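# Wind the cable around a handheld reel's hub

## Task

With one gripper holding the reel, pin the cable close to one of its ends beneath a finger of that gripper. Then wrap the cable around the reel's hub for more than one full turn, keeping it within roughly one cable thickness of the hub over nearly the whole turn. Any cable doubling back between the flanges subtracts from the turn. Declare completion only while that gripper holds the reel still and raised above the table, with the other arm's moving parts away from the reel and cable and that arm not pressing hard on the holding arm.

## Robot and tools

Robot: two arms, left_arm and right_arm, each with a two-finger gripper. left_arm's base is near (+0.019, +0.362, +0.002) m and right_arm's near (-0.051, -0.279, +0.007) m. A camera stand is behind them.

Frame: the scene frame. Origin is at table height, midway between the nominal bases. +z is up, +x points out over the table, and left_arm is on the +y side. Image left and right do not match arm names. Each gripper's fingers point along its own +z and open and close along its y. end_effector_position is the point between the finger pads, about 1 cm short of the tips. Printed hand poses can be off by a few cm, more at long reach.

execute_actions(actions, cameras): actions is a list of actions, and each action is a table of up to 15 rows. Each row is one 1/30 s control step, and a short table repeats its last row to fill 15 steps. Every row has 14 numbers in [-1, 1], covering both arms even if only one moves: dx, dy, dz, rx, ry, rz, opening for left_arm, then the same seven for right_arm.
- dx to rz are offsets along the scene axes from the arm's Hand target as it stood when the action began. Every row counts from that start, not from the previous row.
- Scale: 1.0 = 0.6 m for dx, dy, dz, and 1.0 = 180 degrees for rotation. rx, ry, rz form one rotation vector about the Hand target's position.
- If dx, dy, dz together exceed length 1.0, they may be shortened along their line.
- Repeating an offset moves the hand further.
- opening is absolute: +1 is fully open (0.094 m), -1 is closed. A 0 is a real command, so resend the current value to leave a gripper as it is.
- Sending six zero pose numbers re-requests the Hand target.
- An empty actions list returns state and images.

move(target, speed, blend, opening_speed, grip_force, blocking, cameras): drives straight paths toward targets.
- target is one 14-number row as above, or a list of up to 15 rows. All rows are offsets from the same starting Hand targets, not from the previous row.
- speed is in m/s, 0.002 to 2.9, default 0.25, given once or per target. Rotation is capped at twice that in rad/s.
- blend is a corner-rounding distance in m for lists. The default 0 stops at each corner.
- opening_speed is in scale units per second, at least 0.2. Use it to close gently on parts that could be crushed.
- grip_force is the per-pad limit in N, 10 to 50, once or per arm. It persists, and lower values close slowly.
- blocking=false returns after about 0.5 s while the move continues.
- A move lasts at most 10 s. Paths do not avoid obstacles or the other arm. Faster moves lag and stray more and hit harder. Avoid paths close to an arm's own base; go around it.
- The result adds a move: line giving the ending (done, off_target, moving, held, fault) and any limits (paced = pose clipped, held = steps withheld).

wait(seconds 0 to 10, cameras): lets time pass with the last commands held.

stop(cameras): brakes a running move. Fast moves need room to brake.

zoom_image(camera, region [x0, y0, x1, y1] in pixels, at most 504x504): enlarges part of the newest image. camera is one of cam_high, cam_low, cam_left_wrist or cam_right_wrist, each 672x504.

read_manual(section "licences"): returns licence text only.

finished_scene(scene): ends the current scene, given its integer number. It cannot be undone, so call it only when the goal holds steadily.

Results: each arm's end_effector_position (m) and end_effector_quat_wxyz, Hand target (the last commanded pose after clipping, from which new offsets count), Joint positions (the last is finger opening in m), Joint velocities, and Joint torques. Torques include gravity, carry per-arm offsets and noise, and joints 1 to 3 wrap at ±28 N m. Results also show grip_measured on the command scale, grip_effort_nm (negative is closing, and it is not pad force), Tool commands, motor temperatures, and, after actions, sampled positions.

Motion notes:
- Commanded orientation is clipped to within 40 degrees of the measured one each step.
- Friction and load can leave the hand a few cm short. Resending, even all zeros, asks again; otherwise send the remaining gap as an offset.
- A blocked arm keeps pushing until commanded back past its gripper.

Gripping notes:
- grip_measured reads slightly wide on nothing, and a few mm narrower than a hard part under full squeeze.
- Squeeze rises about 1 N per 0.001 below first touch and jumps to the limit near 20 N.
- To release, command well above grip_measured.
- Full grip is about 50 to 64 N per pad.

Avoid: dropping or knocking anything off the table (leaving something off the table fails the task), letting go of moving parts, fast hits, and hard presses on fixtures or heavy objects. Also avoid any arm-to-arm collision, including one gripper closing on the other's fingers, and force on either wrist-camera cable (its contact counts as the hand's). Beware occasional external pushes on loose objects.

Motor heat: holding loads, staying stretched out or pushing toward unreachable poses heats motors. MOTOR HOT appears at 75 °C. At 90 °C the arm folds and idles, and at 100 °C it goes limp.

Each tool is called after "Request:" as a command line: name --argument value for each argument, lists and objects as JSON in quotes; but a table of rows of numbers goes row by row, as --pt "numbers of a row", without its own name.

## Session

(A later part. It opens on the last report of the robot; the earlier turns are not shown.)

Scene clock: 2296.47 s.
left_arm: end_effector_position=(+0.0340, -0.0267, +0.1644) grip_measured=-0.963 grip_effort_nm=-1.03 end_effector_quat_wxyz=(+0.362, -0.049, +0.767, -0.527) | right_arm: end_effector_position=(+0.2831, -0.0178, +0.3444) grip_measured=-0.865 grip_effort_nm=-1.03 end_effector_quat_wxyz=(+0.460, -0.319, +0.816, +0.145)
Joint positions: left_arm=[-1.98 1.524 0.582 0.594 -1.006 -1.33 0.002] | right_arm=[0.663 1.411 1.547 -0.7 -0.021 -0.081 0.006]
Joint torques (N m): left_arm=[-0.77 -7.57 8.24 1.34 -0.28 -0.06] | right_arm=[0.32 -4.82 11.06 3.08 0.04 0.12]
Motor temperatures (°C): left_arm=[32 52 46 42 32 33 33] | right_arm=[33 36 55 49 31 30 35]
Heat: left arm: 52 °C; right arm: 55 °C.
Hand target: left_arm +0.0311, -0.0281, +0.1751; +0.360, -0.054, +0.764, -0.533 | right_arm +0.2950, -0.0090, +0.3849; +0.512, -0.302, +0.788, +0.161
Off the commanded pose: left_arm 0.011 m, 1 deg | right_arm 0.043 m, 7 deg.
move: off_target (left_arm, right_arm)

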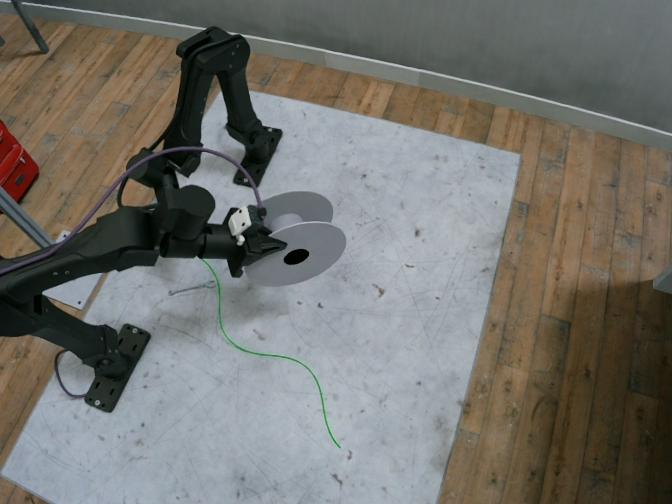

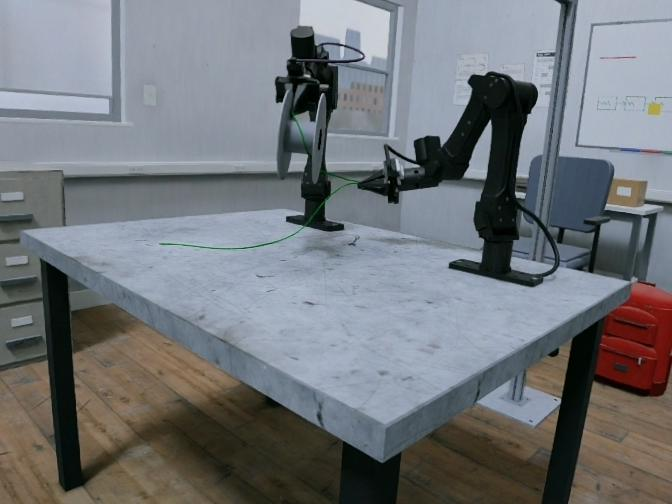

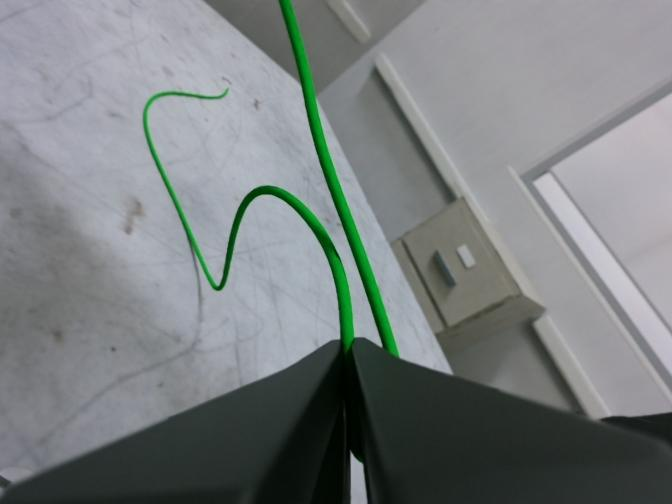

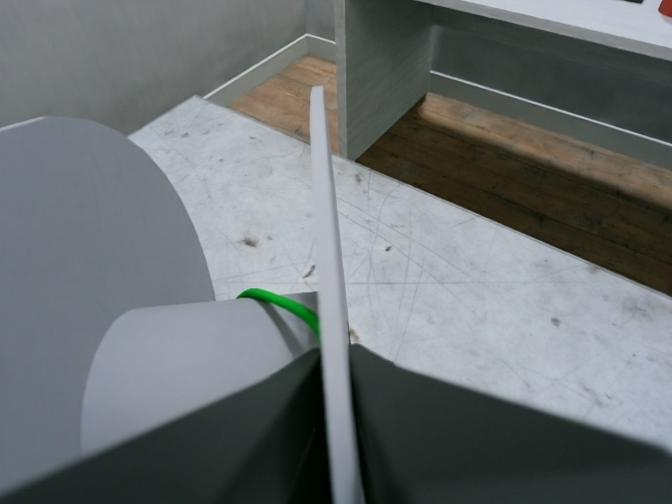

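Request:
move --pt "0.0093 0.0602 0.215 0 0 0 -1 0 0 0 0 0 0 -1" --pt "0.0815 0.1268 0.3682 0 0 0 -1 0 0 0 0 0 0 -1" --speed 0.1 --blend '[0.03,0]' --cameras '["all"]'

Request:
zoom_image --camera "cam_low" --region '[250, 20, 430, 240]'

Scene clock: 2330.97 s.
left_arm: end_effector_position=(+0.0777, +0.0419, +0.3841) grip_measured=-0.963 grip_effort_nm=-1.03 end_effector_quat_wxyz=(+0.361, -0.051, +0.768, -0.527) | right_arm: end_effector_position=(+0.2839, -0.0177, +0.3455) grip_measured=-0.865 grip_effort_nm=-1.03 end_effector_quat_wxyz=(+0.462, -0.316, +0.816, +0.145)
Joint positions: left_arm=[-1.895 1.036 1.166 -0.442 -0.926 -1.288 0.002] | right_arm=[0.663 1.411 1.547 -0.695 -0.019 -0.077 0.006]
Joint torques (N m): left_arm=[0.38 -3.45 9.66 1.4 -0.11 0.09] | right_arm=[0.18 -4.79 11.14 3.05 0.01 0.07]
Motor temperatures (°C): left_arm=[32 49 48 41 32 33 33] | right_arm=[33 36 55 52 31 30 35]
Heat: left arm: 49 °C; right arm: 55 °C.
Hand target: left_arm +0.0800, +0.0480, +0.3958; +0.359, -0.054, +0.764, -0.533 | right_arm +0.2950, -0.0090, +0.3850; +0.513, -0.302, +0.788, +0.160
Off the commanded pose: left_arm 0.014 m, 1 deg | right_arm 0.042 m, 7 deg.
move: off_target (left_arm, right_arm)

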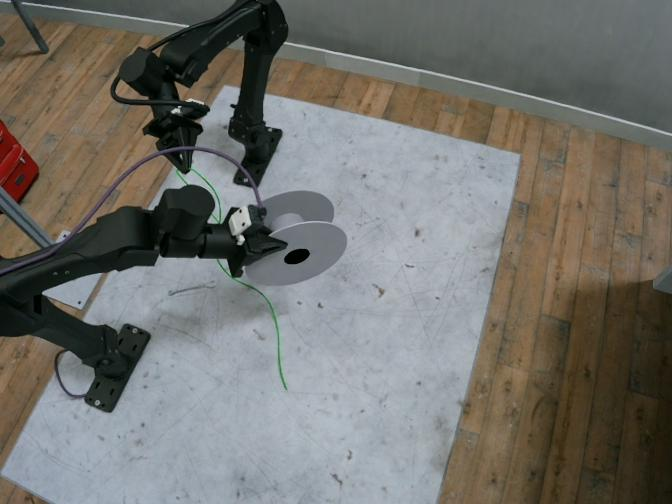

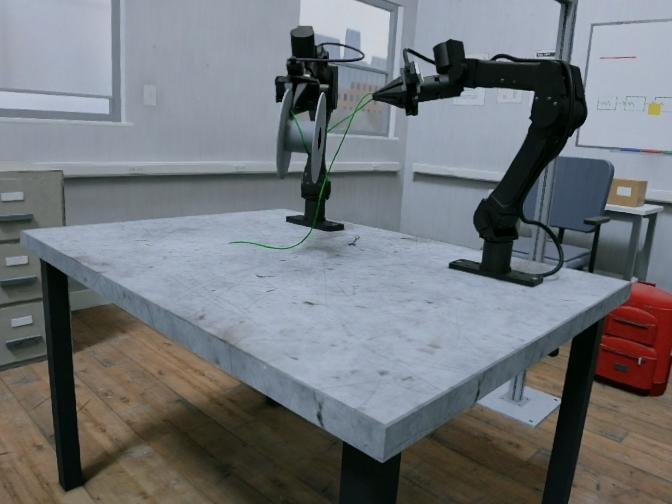

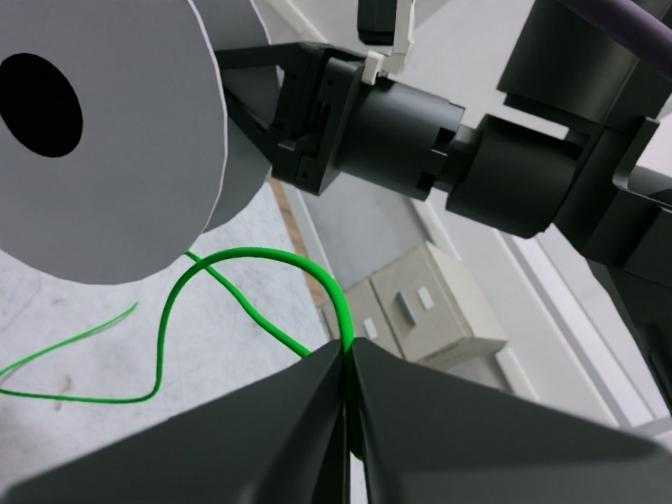

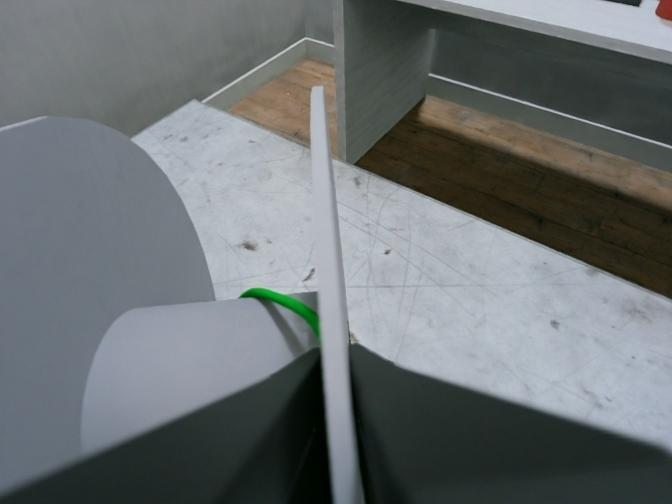

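Scaled by 2.291.

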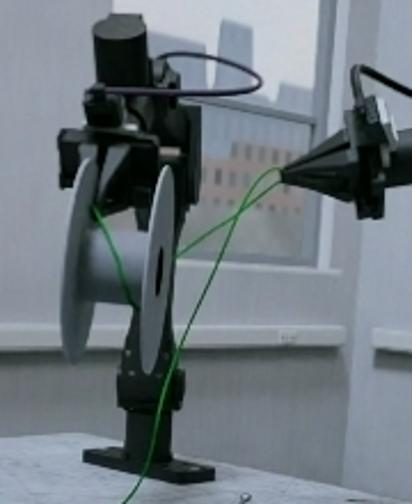

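Request:
move --pt "0.089 0.0382 0.0637 0 0 0 -1 0 0 0 0 0 0 -1" --pt "0.1923 0.045 0.127 0.0219 0.0171 0 -1 0 0 0 0 0 0 -1" --speed 0.1 --blend '[0.02,0]' --cameras '["all"]'

Request:
zoom_image --camera "cam_low" --region '[250, 20, 430, 240]'

Scene clock: 2345.97 s.
left_arm: end_effector_position=(+0.1954, +0.0738, +0.4690) grip_measured=-0.963 grip_effort_nm=-1.03 end_effector_quat_wxyz=(+0.340, -0.059, +0.790, -0.507) | right_arm: end_effector_position=(+0.2843, -0.0176, +0.3461) grip_measured=-0.865 grip_effort_nm=-1.03 end_effector_quat_wxyz=(+0.464, -0.316, +0.815, +0.145)
Joint positions: left_arm=[-1.192 1.152 1.66 -0.773 -0.236 -1.119 0.002] | right_arm=[0.663 1.411 1.547 -0.692 -0.018 -0.077 0.006]
Joint torques (N m): left_arm=[0.42 -1.57 8.55 1.78 -0.02 0.09] | right_arm=[0.29 -4.82 10.96 3.03 -0.01 0.06]
Motor temperatures (°C): left_arm=[32 48 49 41 32 33 33] | right_arm=[33 36 55 50 31 30 35]
Heat: left arm: 49 °C; right arm: 55 °C.
Hand target: left_arm +0.1954, +0.0750, +0.4720; +0.340, -0.056, +0.792, -0.504 | right_arm +0.2950, -0.0090, +0.3849; +0.512, -0.302, +0.788, +0.161
Off the commanded pose: left_arm 0.003 m, 1 deg | right_arm 0.041 m, 7 deg.
move: off_target (right_arm)

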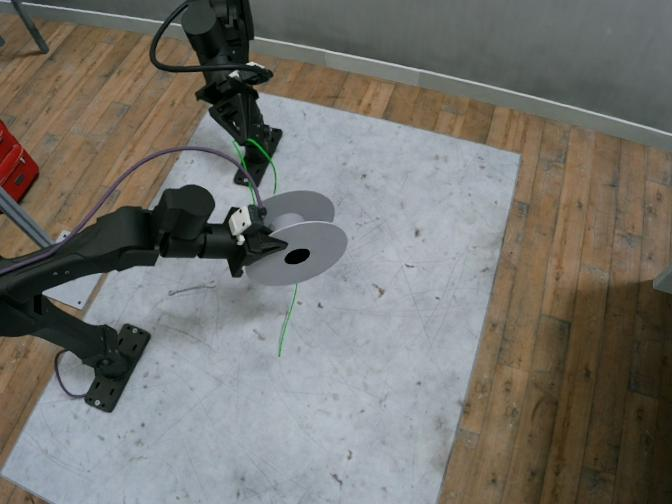

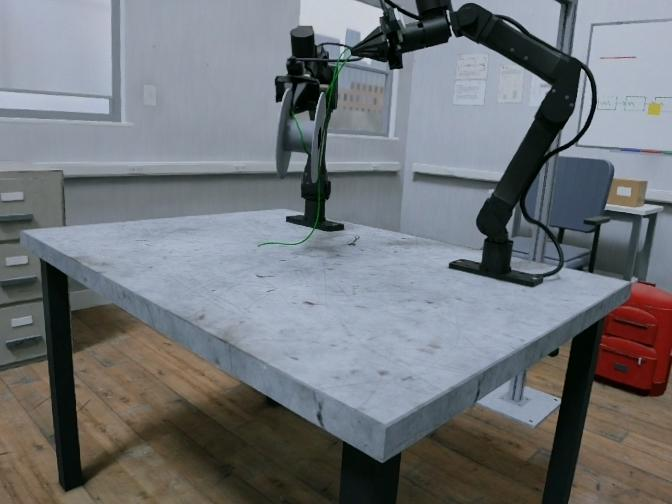

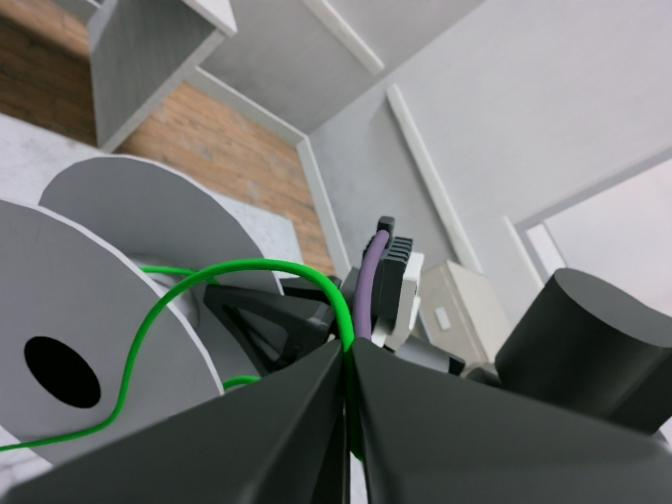

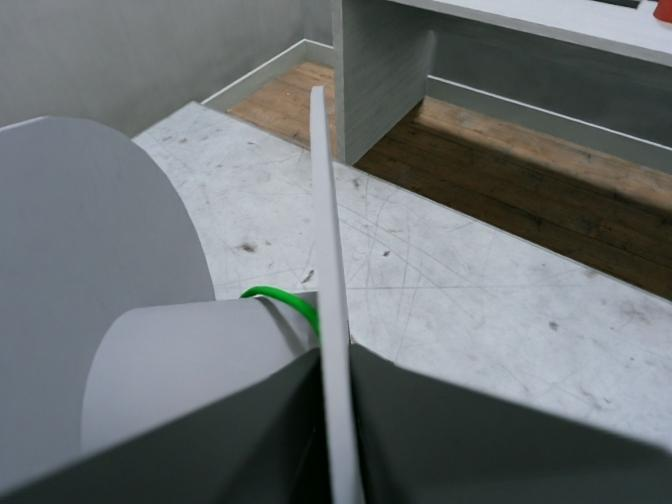

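Scaled by 2.291.

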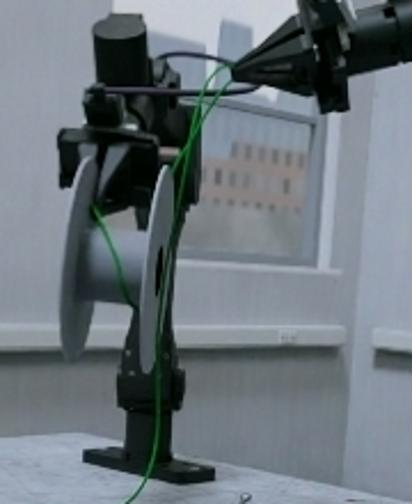

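Request:
move --pt "0.1468 0.009 0.0175 0.0219 0.0171 0 -1 0 0 0 0 0 0 -1" --pt "0.2528 0.0708 -0.0467 0.0438 0.0342 0 -1 0 0 0 0 0 0 -1" --speed 0.1 --blend '[0.02,0]' --cameras '["all"]'

Request:
zoom_image --camera "cam_low" --region '[250, 20, 430, 240]'

Scene clock: 2378.70 s.
left_arm: end_effector_position=(+0.3462, +0.1176, +0.4414) grip_measured=-0.963 grip_effort_nm=-1.03 end_effector_quat_wxyz=(+0.301, -0.063, +0.841, -0.445) | right_arm: end_effector_position=(+0.2852, -0.0171, +0.3477) grip_measured=-0.865 grip_effort_nm=-1.03 end_effector_quat_wxyz=(+0.467, -0.315, +0.813, +0.146)
Joint positions: left_arm=[-0.52 1.498 1.974 -0.949 0.382 -0.864 0.002] | right_arm=[0.663 1.411 1.547 -0.685 -0.017 -0.077 0.006]
Joint torques (N m): left_arm=[0.42 -4.56 8.64 1.68 0.18 0.12] | right_arm=[0.13 -4.67 11.11 2.93 0.01 0.06]
Motor temperatures (°C): left_arm=[32 46 49 44 32 33 33] | right_arm=[33 35 56 50 31 30 35]
Heat: left arm: 49 °C; right arm: 56 °C.
Hand target: left_arm +0.3471, +0.1175, +0.4441; +0.301, -0.059, +0.841, -0.445 | right_arm +0.2950, -0.0090, +0.3849; +0.512, -0.302, +0.788, +0.161
Off the commanded pose: left_arm 0.003 m, 0 deg | right_arm 0.039 m, 6 deg.
move: off_target (right_arm)

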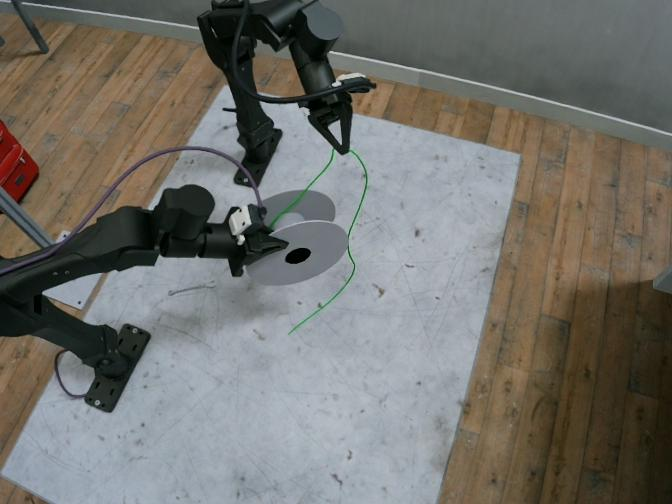

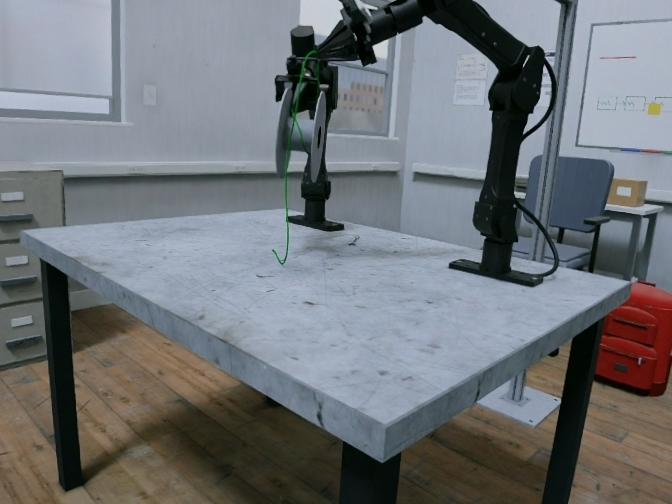

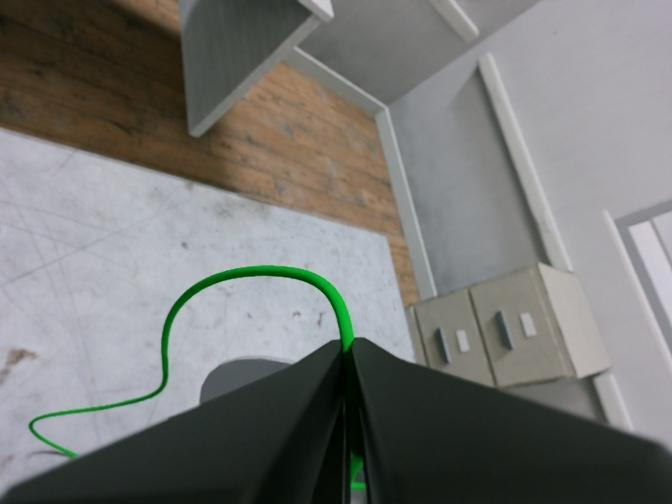

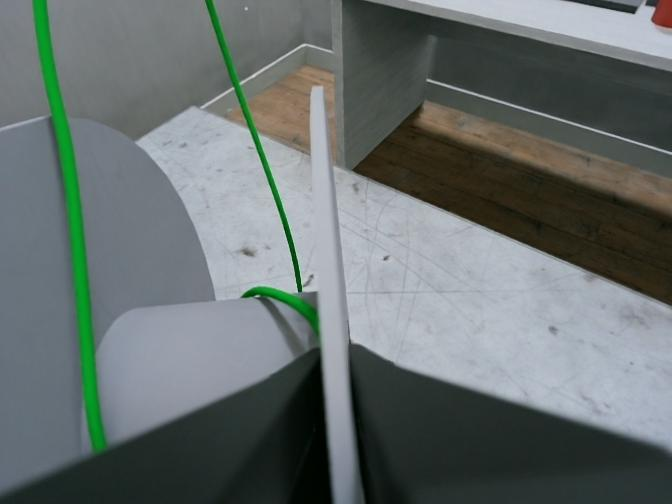

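Scaled by 2.291.

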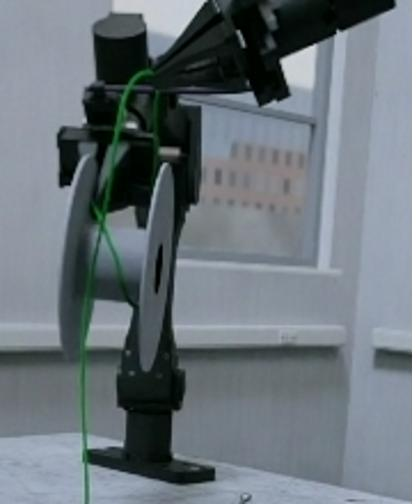

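Request:
move --pt "0.05 0.039 -0.1467 0 0 0 -1 0 0 0 0 0 0 -1" --pt "0.0303 0.0235 -0.29 0 0 0 -1 0 0 0 0 0 0 -1" --speed 0.1 --blend '[0.02,0]' --cameras '["all"]'

Request:
zoom_image --camera "cam_low" --region '[250, 20, 430, 240]'

Scene clock: 2395.57 s.
left_arm: end_effector_position=(+0.3693, +0.1307, +0.2602) grip_measured=-0.963 grip_effort_nm=-1.03 end_effector_quat_wxyz=(+0.287, -0.063, +0.849, -0.439) | right_arm: end_effector_position=(+0.2852, -0.0171, +0.3477) grip_measured=-0.865 grip_effort_nm=-1.03 end_effector_quat_wxyz=(+0.467, -0.315, +0.813, +0.146)
Joint positions: left_arm=[-0.433 1.339 1.094 -0.282 0.466 -0.811 0.002] | right_arm=[0.663 1.411 1.547 -0.685 -0.017 -0.077 0.006]
Joint torques (N m): left_arm=[-0.31 -8.25 7.08 1.9 0.09 -0.05] | right_arm=[0.2 -4.68 11.11 2.98 -0.02 0.08]
Motor temperatures (°C): left_arm=[32 46 49 45 32 33 33] | right_arm=[33 35 56 53 31 30 35]
Heat: left arm: 49 °C; right arm: 56 °C.
Hand target: left_arm +0.3652, +0.1316, +0.2701; +0.301, -0.059, +0.841, -0.445 | right_arm +0.2950, -0.0090, +0.3849; +0.512, -0.302, +0.788, +0.161
Off the commanded pose: left_arm 0.011 m, 2 deg | right_arm 0.039 m, 6 deg.
move: off_target (left_arm, right_arm)

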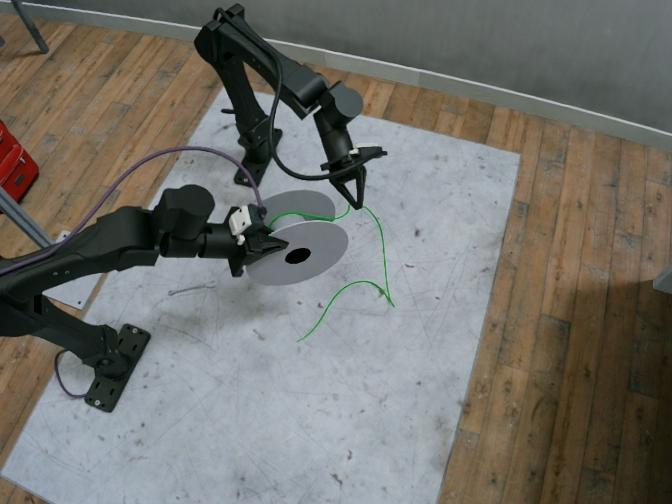

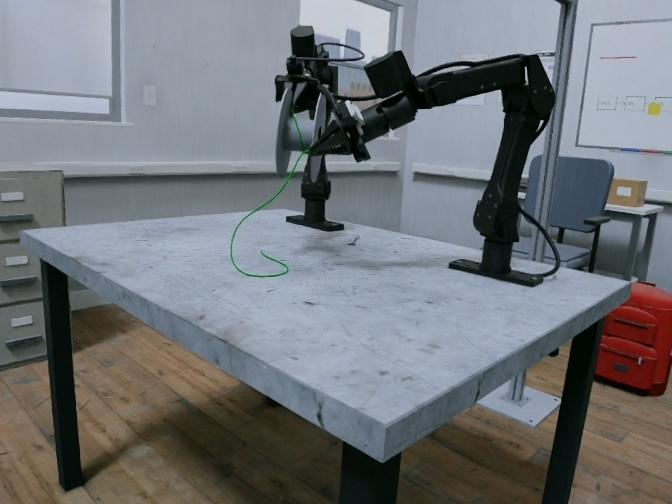

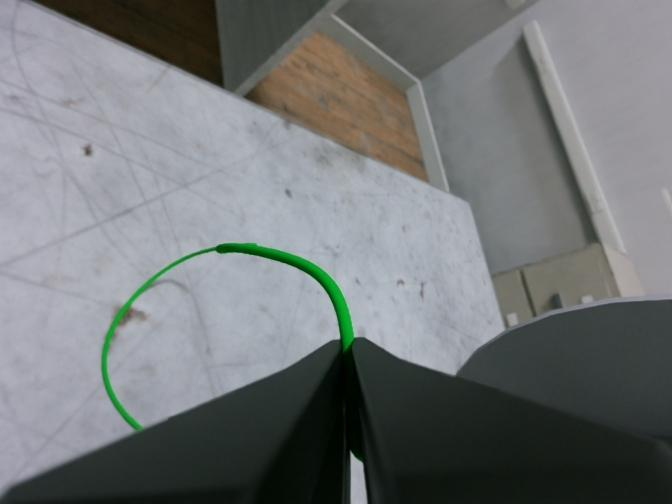

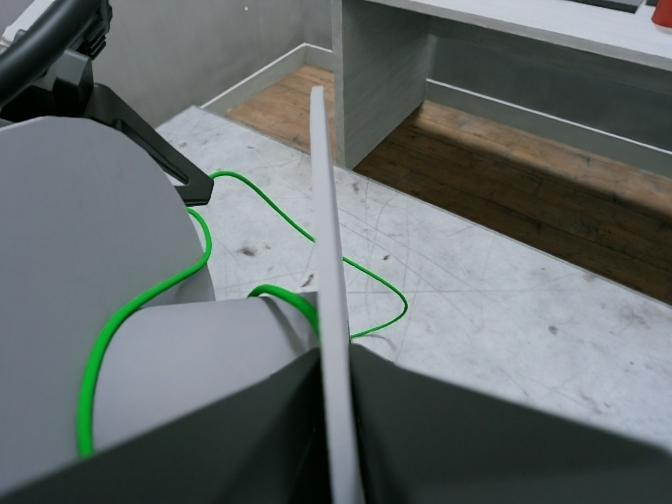

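Scaled by 2.291.

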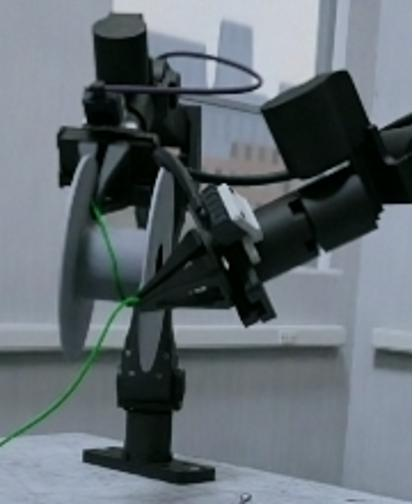

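Request:
move --pt "-0.0393 -0.0308 -0.107 0 0 0 -1 0 0 0 0 0 0 -1" --pt "-0.1247 -0.0975 -0.1718 0.0219 0.0171 0 -1 0 0 0 0 0 0 -1" --speed 0.08 --blend '[0.02,0]' --cameras '["all"]'

Request:
zoom_image --camera "cam_low" --region '[250, 20, 430, 240]'

Scene clock: 2410.40 s.
left_arm: end_effector_position=(+0.2969, +0.0679, +0.1745) grip_measured=-0.963 grip_effort_nm=-1.03 end_effector_quat_wxyz=(+0.286, -0.059, +0.857, -0.424) | right_arm: end_effector_position=(+0.2810, -0.0177, +0.3379) grip_measured=-0.865 grip_effort_nm=-1.03 end_effector_quat_wxyz=(+0.448, -0.321, +0.822, +0.146)
Joint positions: left_arm=[-0.798 1.286 0.725 0.059 0.133 -0.972 0.002] | right_arm=[0.663 1.417 1.547 -0.721 -0.029 -0.077 0.006]
Joint torques (N m): left_arm=[-0.46 -6.41 6.23 1.58 -0.08 -0.02] | right_arm=[0.29 -5.64 10.77 3.29 0.12 0.09]
Motor temperatures (°C): left_arm=[32 46 49 46 32 33 33] | right_arm=[33 35 56 53 31 30 35]
Heat: left arm: 49 °C; right arm: 56 °C.
Hand target: left_arm +0.2905, +0.0732, +0.1671; +0.280, -0.061, +0.864, -0.414 | right_arm +0.2950, -0.0090, +0.3849; +0.512, -0.302, +0.788, +0.161
Off the commanded pose: left_arm 0.011 m, 2 deg | right_arm 0.050 m, 9 deg.
move: off_target (left_arm, right_arm)

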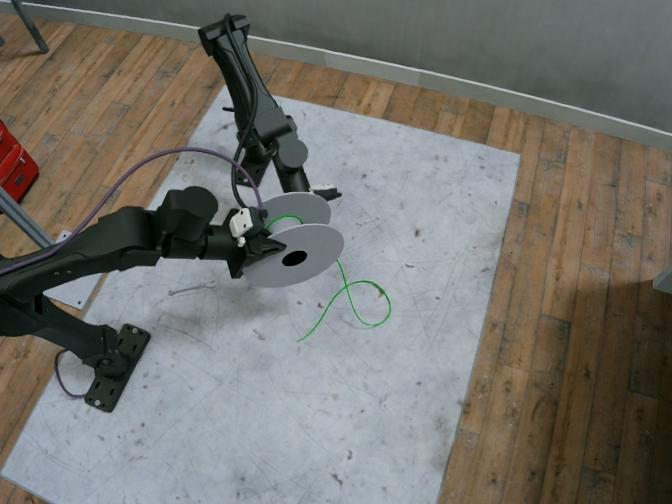

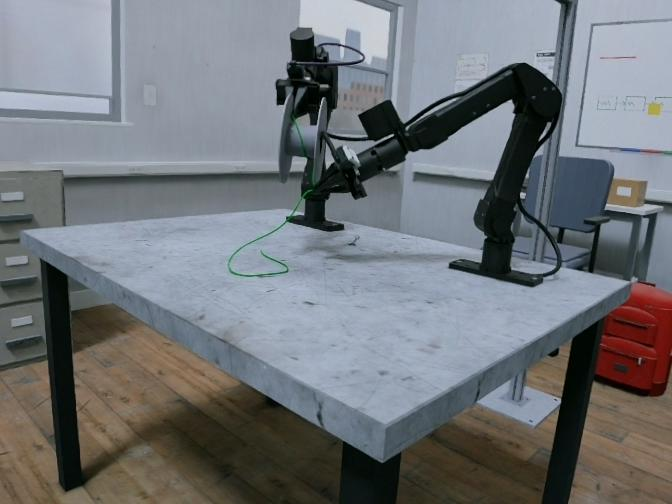

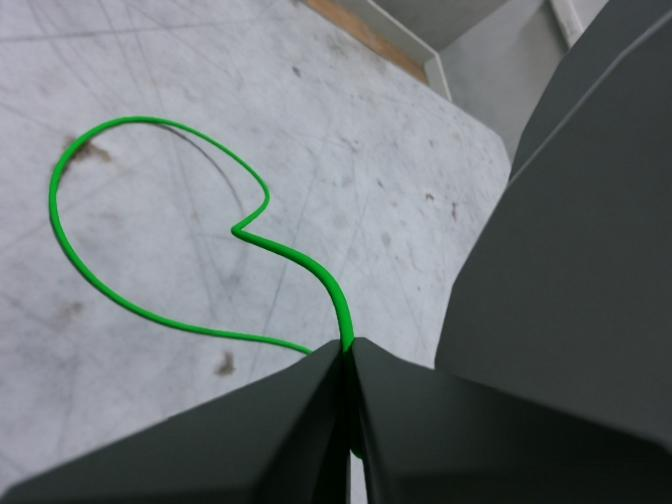

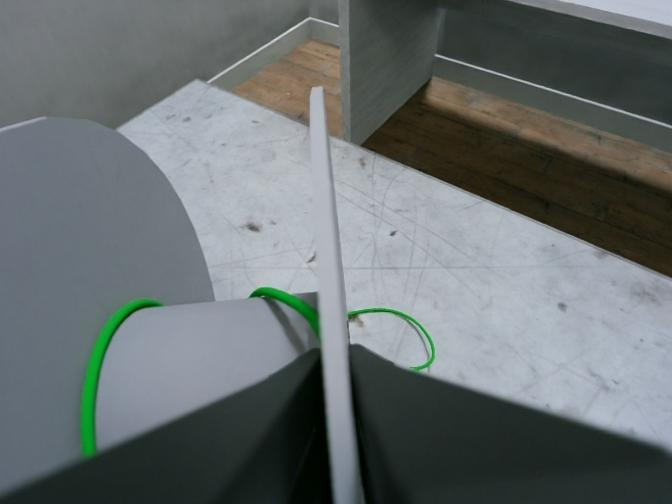

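Scaled by 2.291.

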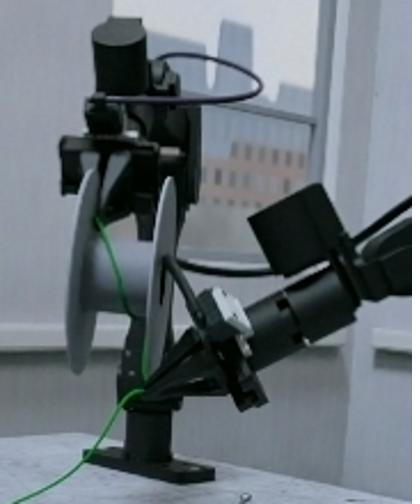

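Request:
move --pt "0.005 -0.003 0.022 0 0 0 -1 0 0 0 0 0 0 -1" --pt "0.005 -0.003 0.022 0 0 0 -0.85 0 0 0 0 0 0 -1" --speed 0.04 --opening_speed 0.2 --cameras '["cam_low","cam_right_wrist","cam_left_wrist"]'

Request:
zoom_image --camera "cam_low" --region '[250, 20, 430, 240]'

Scene clock: 2465.03 s.
left_arm: end_effector_position=(+0.2957, +0.0690, +0.1726) grip_measured=-0.853 grip_effort_nm=0.14 end_effector_quat_wxyz=(+0.280, -0.060, +0.863, -0.417) | right_arm: end_effector_position=(+0.2813, -0.0174, +0.3384) grip_measured=-0.865 grip_effort_nm=-1.03 end_effector_quat_wxyz=(+0.449, -0.321, +0.821, +0.146)
Joint positions: left_arm=[-0.798 1.286 0.736 0.027 0.133 -0.973 0.007] | right_arm=[0.663 1.417 1.547 -0.718 -0.029 -0.077 0.006]
Joint torques (N m): left_arm=[-0.23 -6.79 9.31 1.37 -0.03 0] | right_arm=[0.29 -5.6 10.88 3.25 0.1 0.09]
Motor temperatures (°C): left_arm=[32 46 49 46 32 33 33] | right_arm=[33 36 56 53 31 30 35]
Heat: left arm: 49 °C; right arm: 56 °C.
Hand target: left_arm +0.2934, +0.0713, +0.1803; +0.280, -0.061, +0.864, -0.414 | right_arm +0.2950, -0.0090, +0.3849; +0.512, -0.302, +0.788, +0.160
Off the commanded pose: left_arm 0.008 m, 0 deg | right_arm 0.049 m, 9 deg.
move: off_target (right_arm)
Images, in order (width x height): cam_low 672x504, cam_left_wrist 672x504, cam_right_wrist 672x504.

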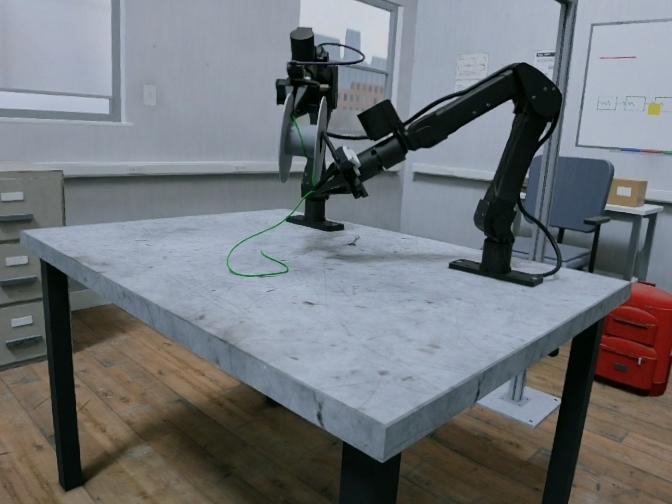

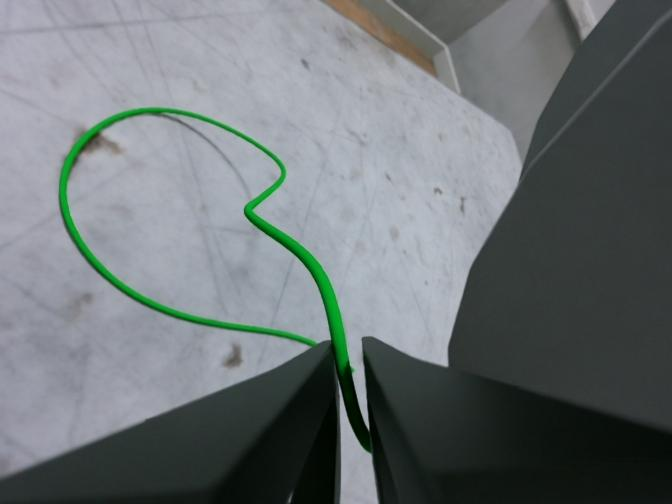

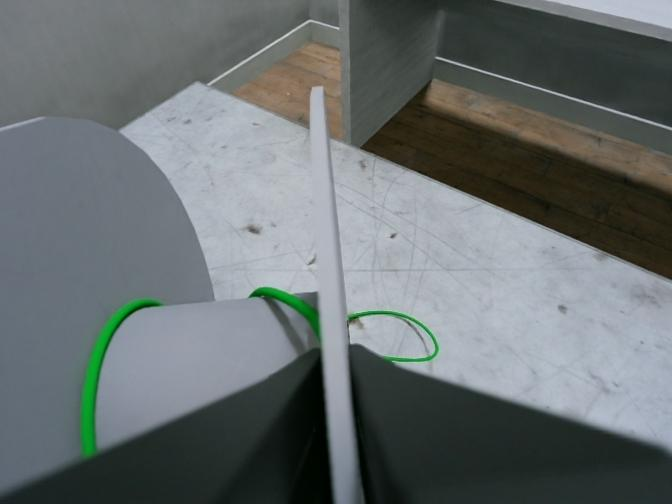

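Scaled by 2.291.

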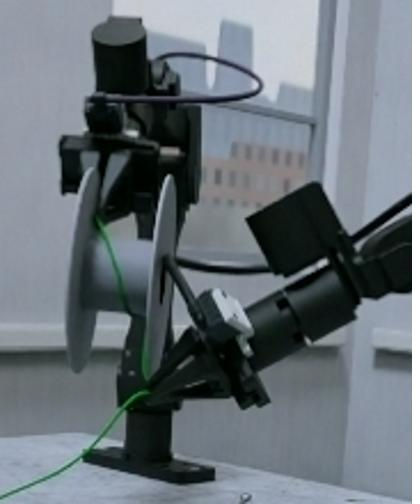

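Request:
move --target '[0.09,-0.0775,-0.11,0,0,0,-0.85,0,0,0,0,0,0,-1]' --speed 0.06 --cameras '["cam_low","cam_right_wrist","cam_left_wrist"]'

Request:
zoom_image --camera "cam_left_wrist" --region '[200, 180, 452, 504]'

Scene clock: 2515.77 s.
left_arm: end_effector_position=(+0.3406, +0.0312, +0.1099) grip_measured=-0.852 grip_effort_nm=0.12 end_effector_quat_wxyz=(+0.274, -0.064, +0.868, -0.409) | right_arm: end_effector_position=(+0.2883, -0.0261, +0.3389) grip_measured=-0.865 grip_effort_nm=-1.03 end_effector_quat_wxyz=(+0.458, -0.308, +0.825, +0.119)
Joint positions: left_arm=[-0.79 1.65 0.799 0.306 0.135 -0.973 0.007] | right_arm=[0.663 1.417 1.547 -0.716 0.033 -0.081 0.006]
Joint torques (N m): left_arm=[0.1 -5.89 9.31 1.9 0.05 0.07] | right_arm=[0.18 -5.63 10.96 3.23 -0.47 0.07]
Motor temperatures (°C): left_arm=[32 45 53 43 32 33 32] | right_arm=[33 36 57 53 31 30 36]
Heat: left arm: 53 °C; right arm: 57 °C.
Hand target: left_arm +0.3473, +0.0249, +0.1141; +0.280, -0.061, +0.864, -0.414 | right_arm +0.2950, -0.0090, +0.3849; +0.512, -0.302, +0.788, +0.161
Off the commanded pose: left_arm 0.010 m, 1 deg | right_arm 0.050 m, 9 deg.
move: off_target (right_arm)
Images, in order (width x height): cam_low 672x504, cam_left_wrist 672x504, cam_right_wrist 672x504.

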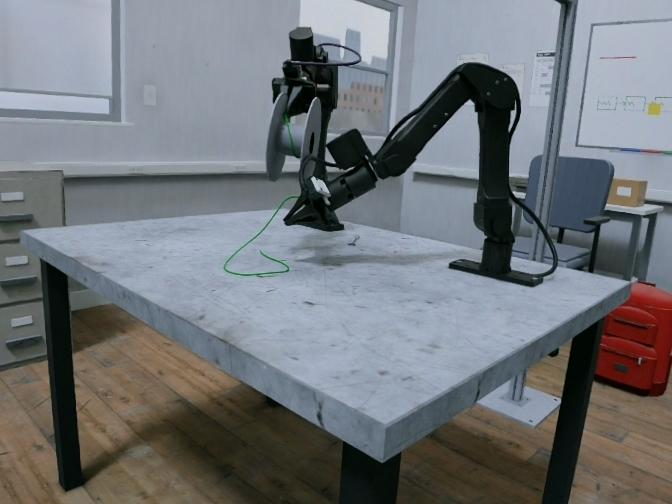

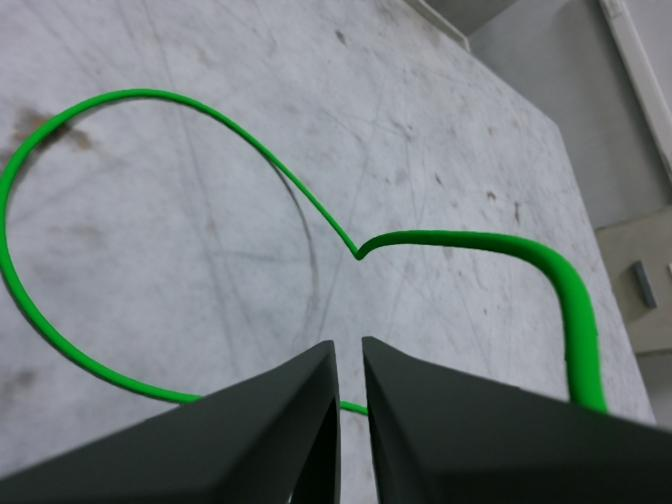

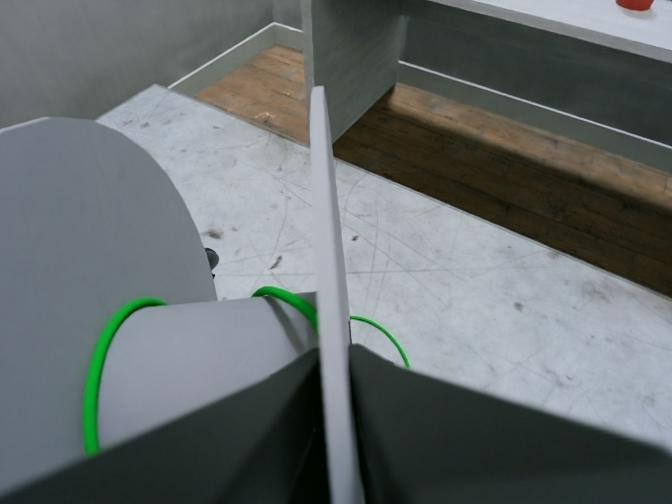

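Scaled by 1.556.

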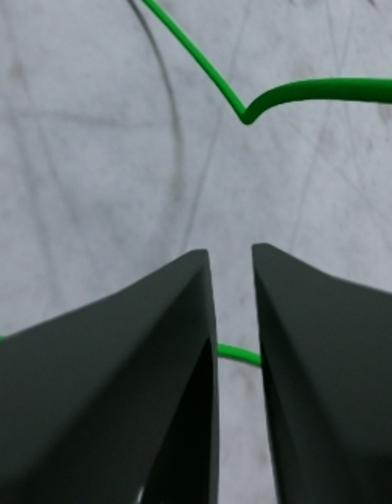

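Request:
move --pt "-0.0889 0.1138 0.0867 0 0 0 -0.85 0 0 0 0 0 0 -1" --pt "-0.02 0.25 0.12 0 0 0 -0.85 0 0 0 0 0 0 -1" --speed 0.12 --blend '[0.02,0]' --cameras '["all"]'

Request:
zoom_image --camera "cam_low" --region '[180, 60, 400, 300]'

Scene clock: 2581.63 s.
left_arm: end_effector_position=(+0.3344, +0.1760, +0.1738) grip_measured=-0.852 grip_effort_nm=0.12 end_effector_quat_wxyz=(+0.274, -0.069, +0.868, -0.409) | right_arm: end_effector_position=(+0.2865, -0.0194, +0.3429) grip_measured=-0.865 grip_effort_nm=-1.03 end_effector_quat_wxyz=(+0.462, -0.315, +0.818, +0.137)
Joint positions: left_arm=[-0.332 1.209 0.733 -0.157 0.513 -0.714 0.007] | right_arm=[0.663 1.417 1.547 -0.696 -0.003 -0.081 0.006]
Joint torques (N m): left_arm=[0.35 -4.89 9.83 1.46 0.31 0.11] | right_arm=[0.18 -5.22 11.07 3.01 -0.16 0.15]
Motor temperatures (°C): left_arm=[32 45 52 50 32 33 31] | right_arm=[33 36 58 53 31 30 36]
Heat: left arm: 52 °C; right arm: 58 °C.
Hand target: left_arm +0.3354, +0.1749, +0.1862; +0.280, -0.061, +0.864, -0.414 | right_arm +0.2950, -0.0089, +0.3850; +0.513, -0.302, +0.788, +0.161
Off the commanded pose: left_arm 0.012 m, 1 deg | right_arm 0.044 m, 7 deg.
move: off_target (left_arm, right_arm)

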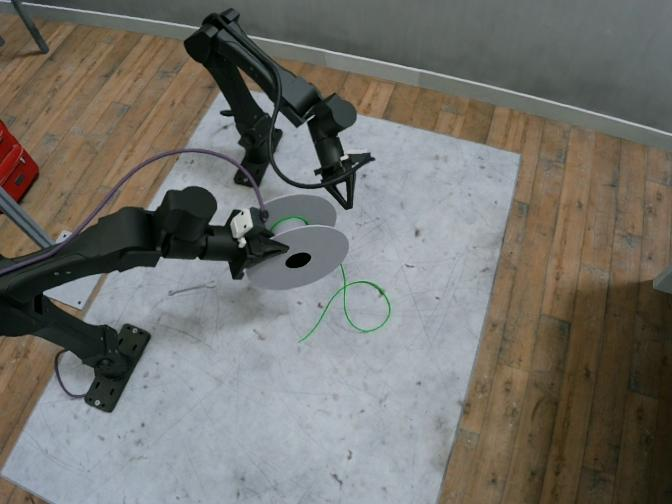

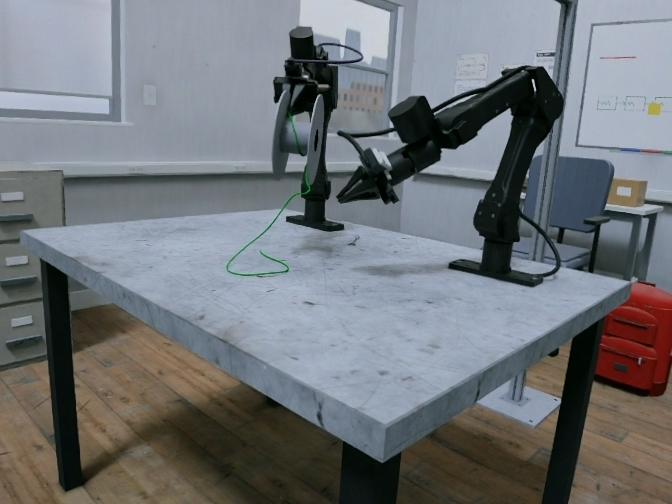

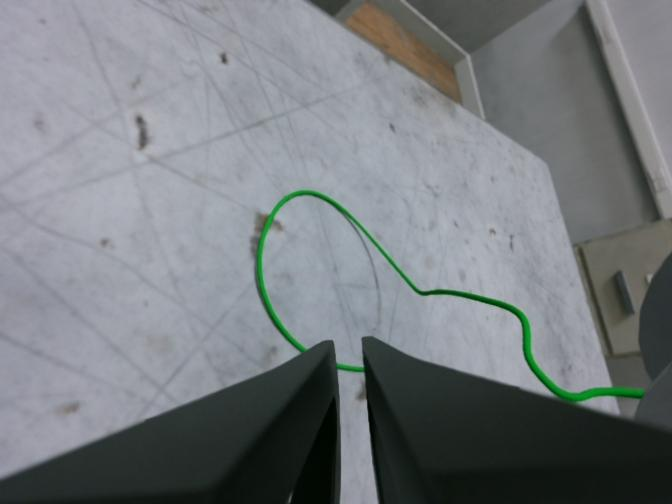

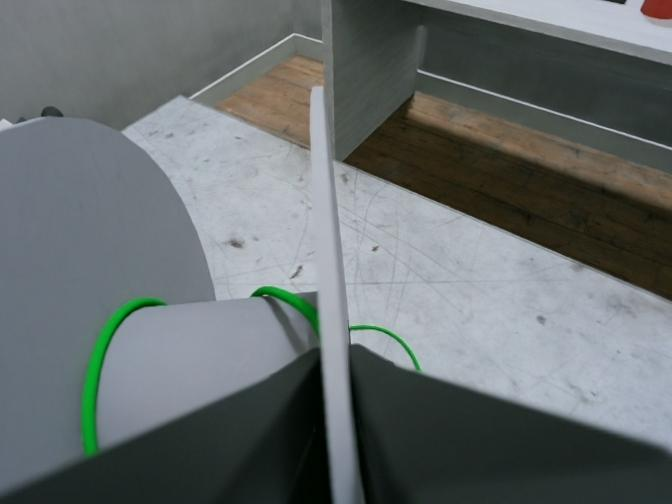

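Scaled by 2.100.

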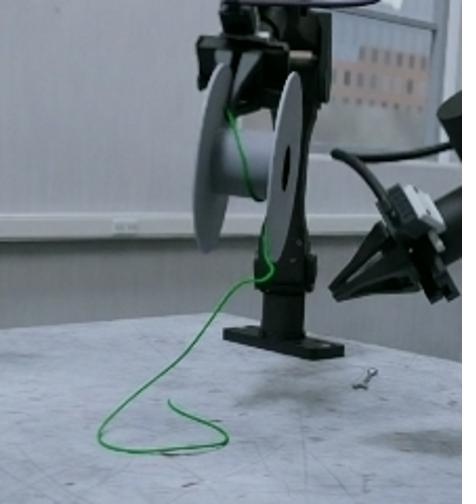

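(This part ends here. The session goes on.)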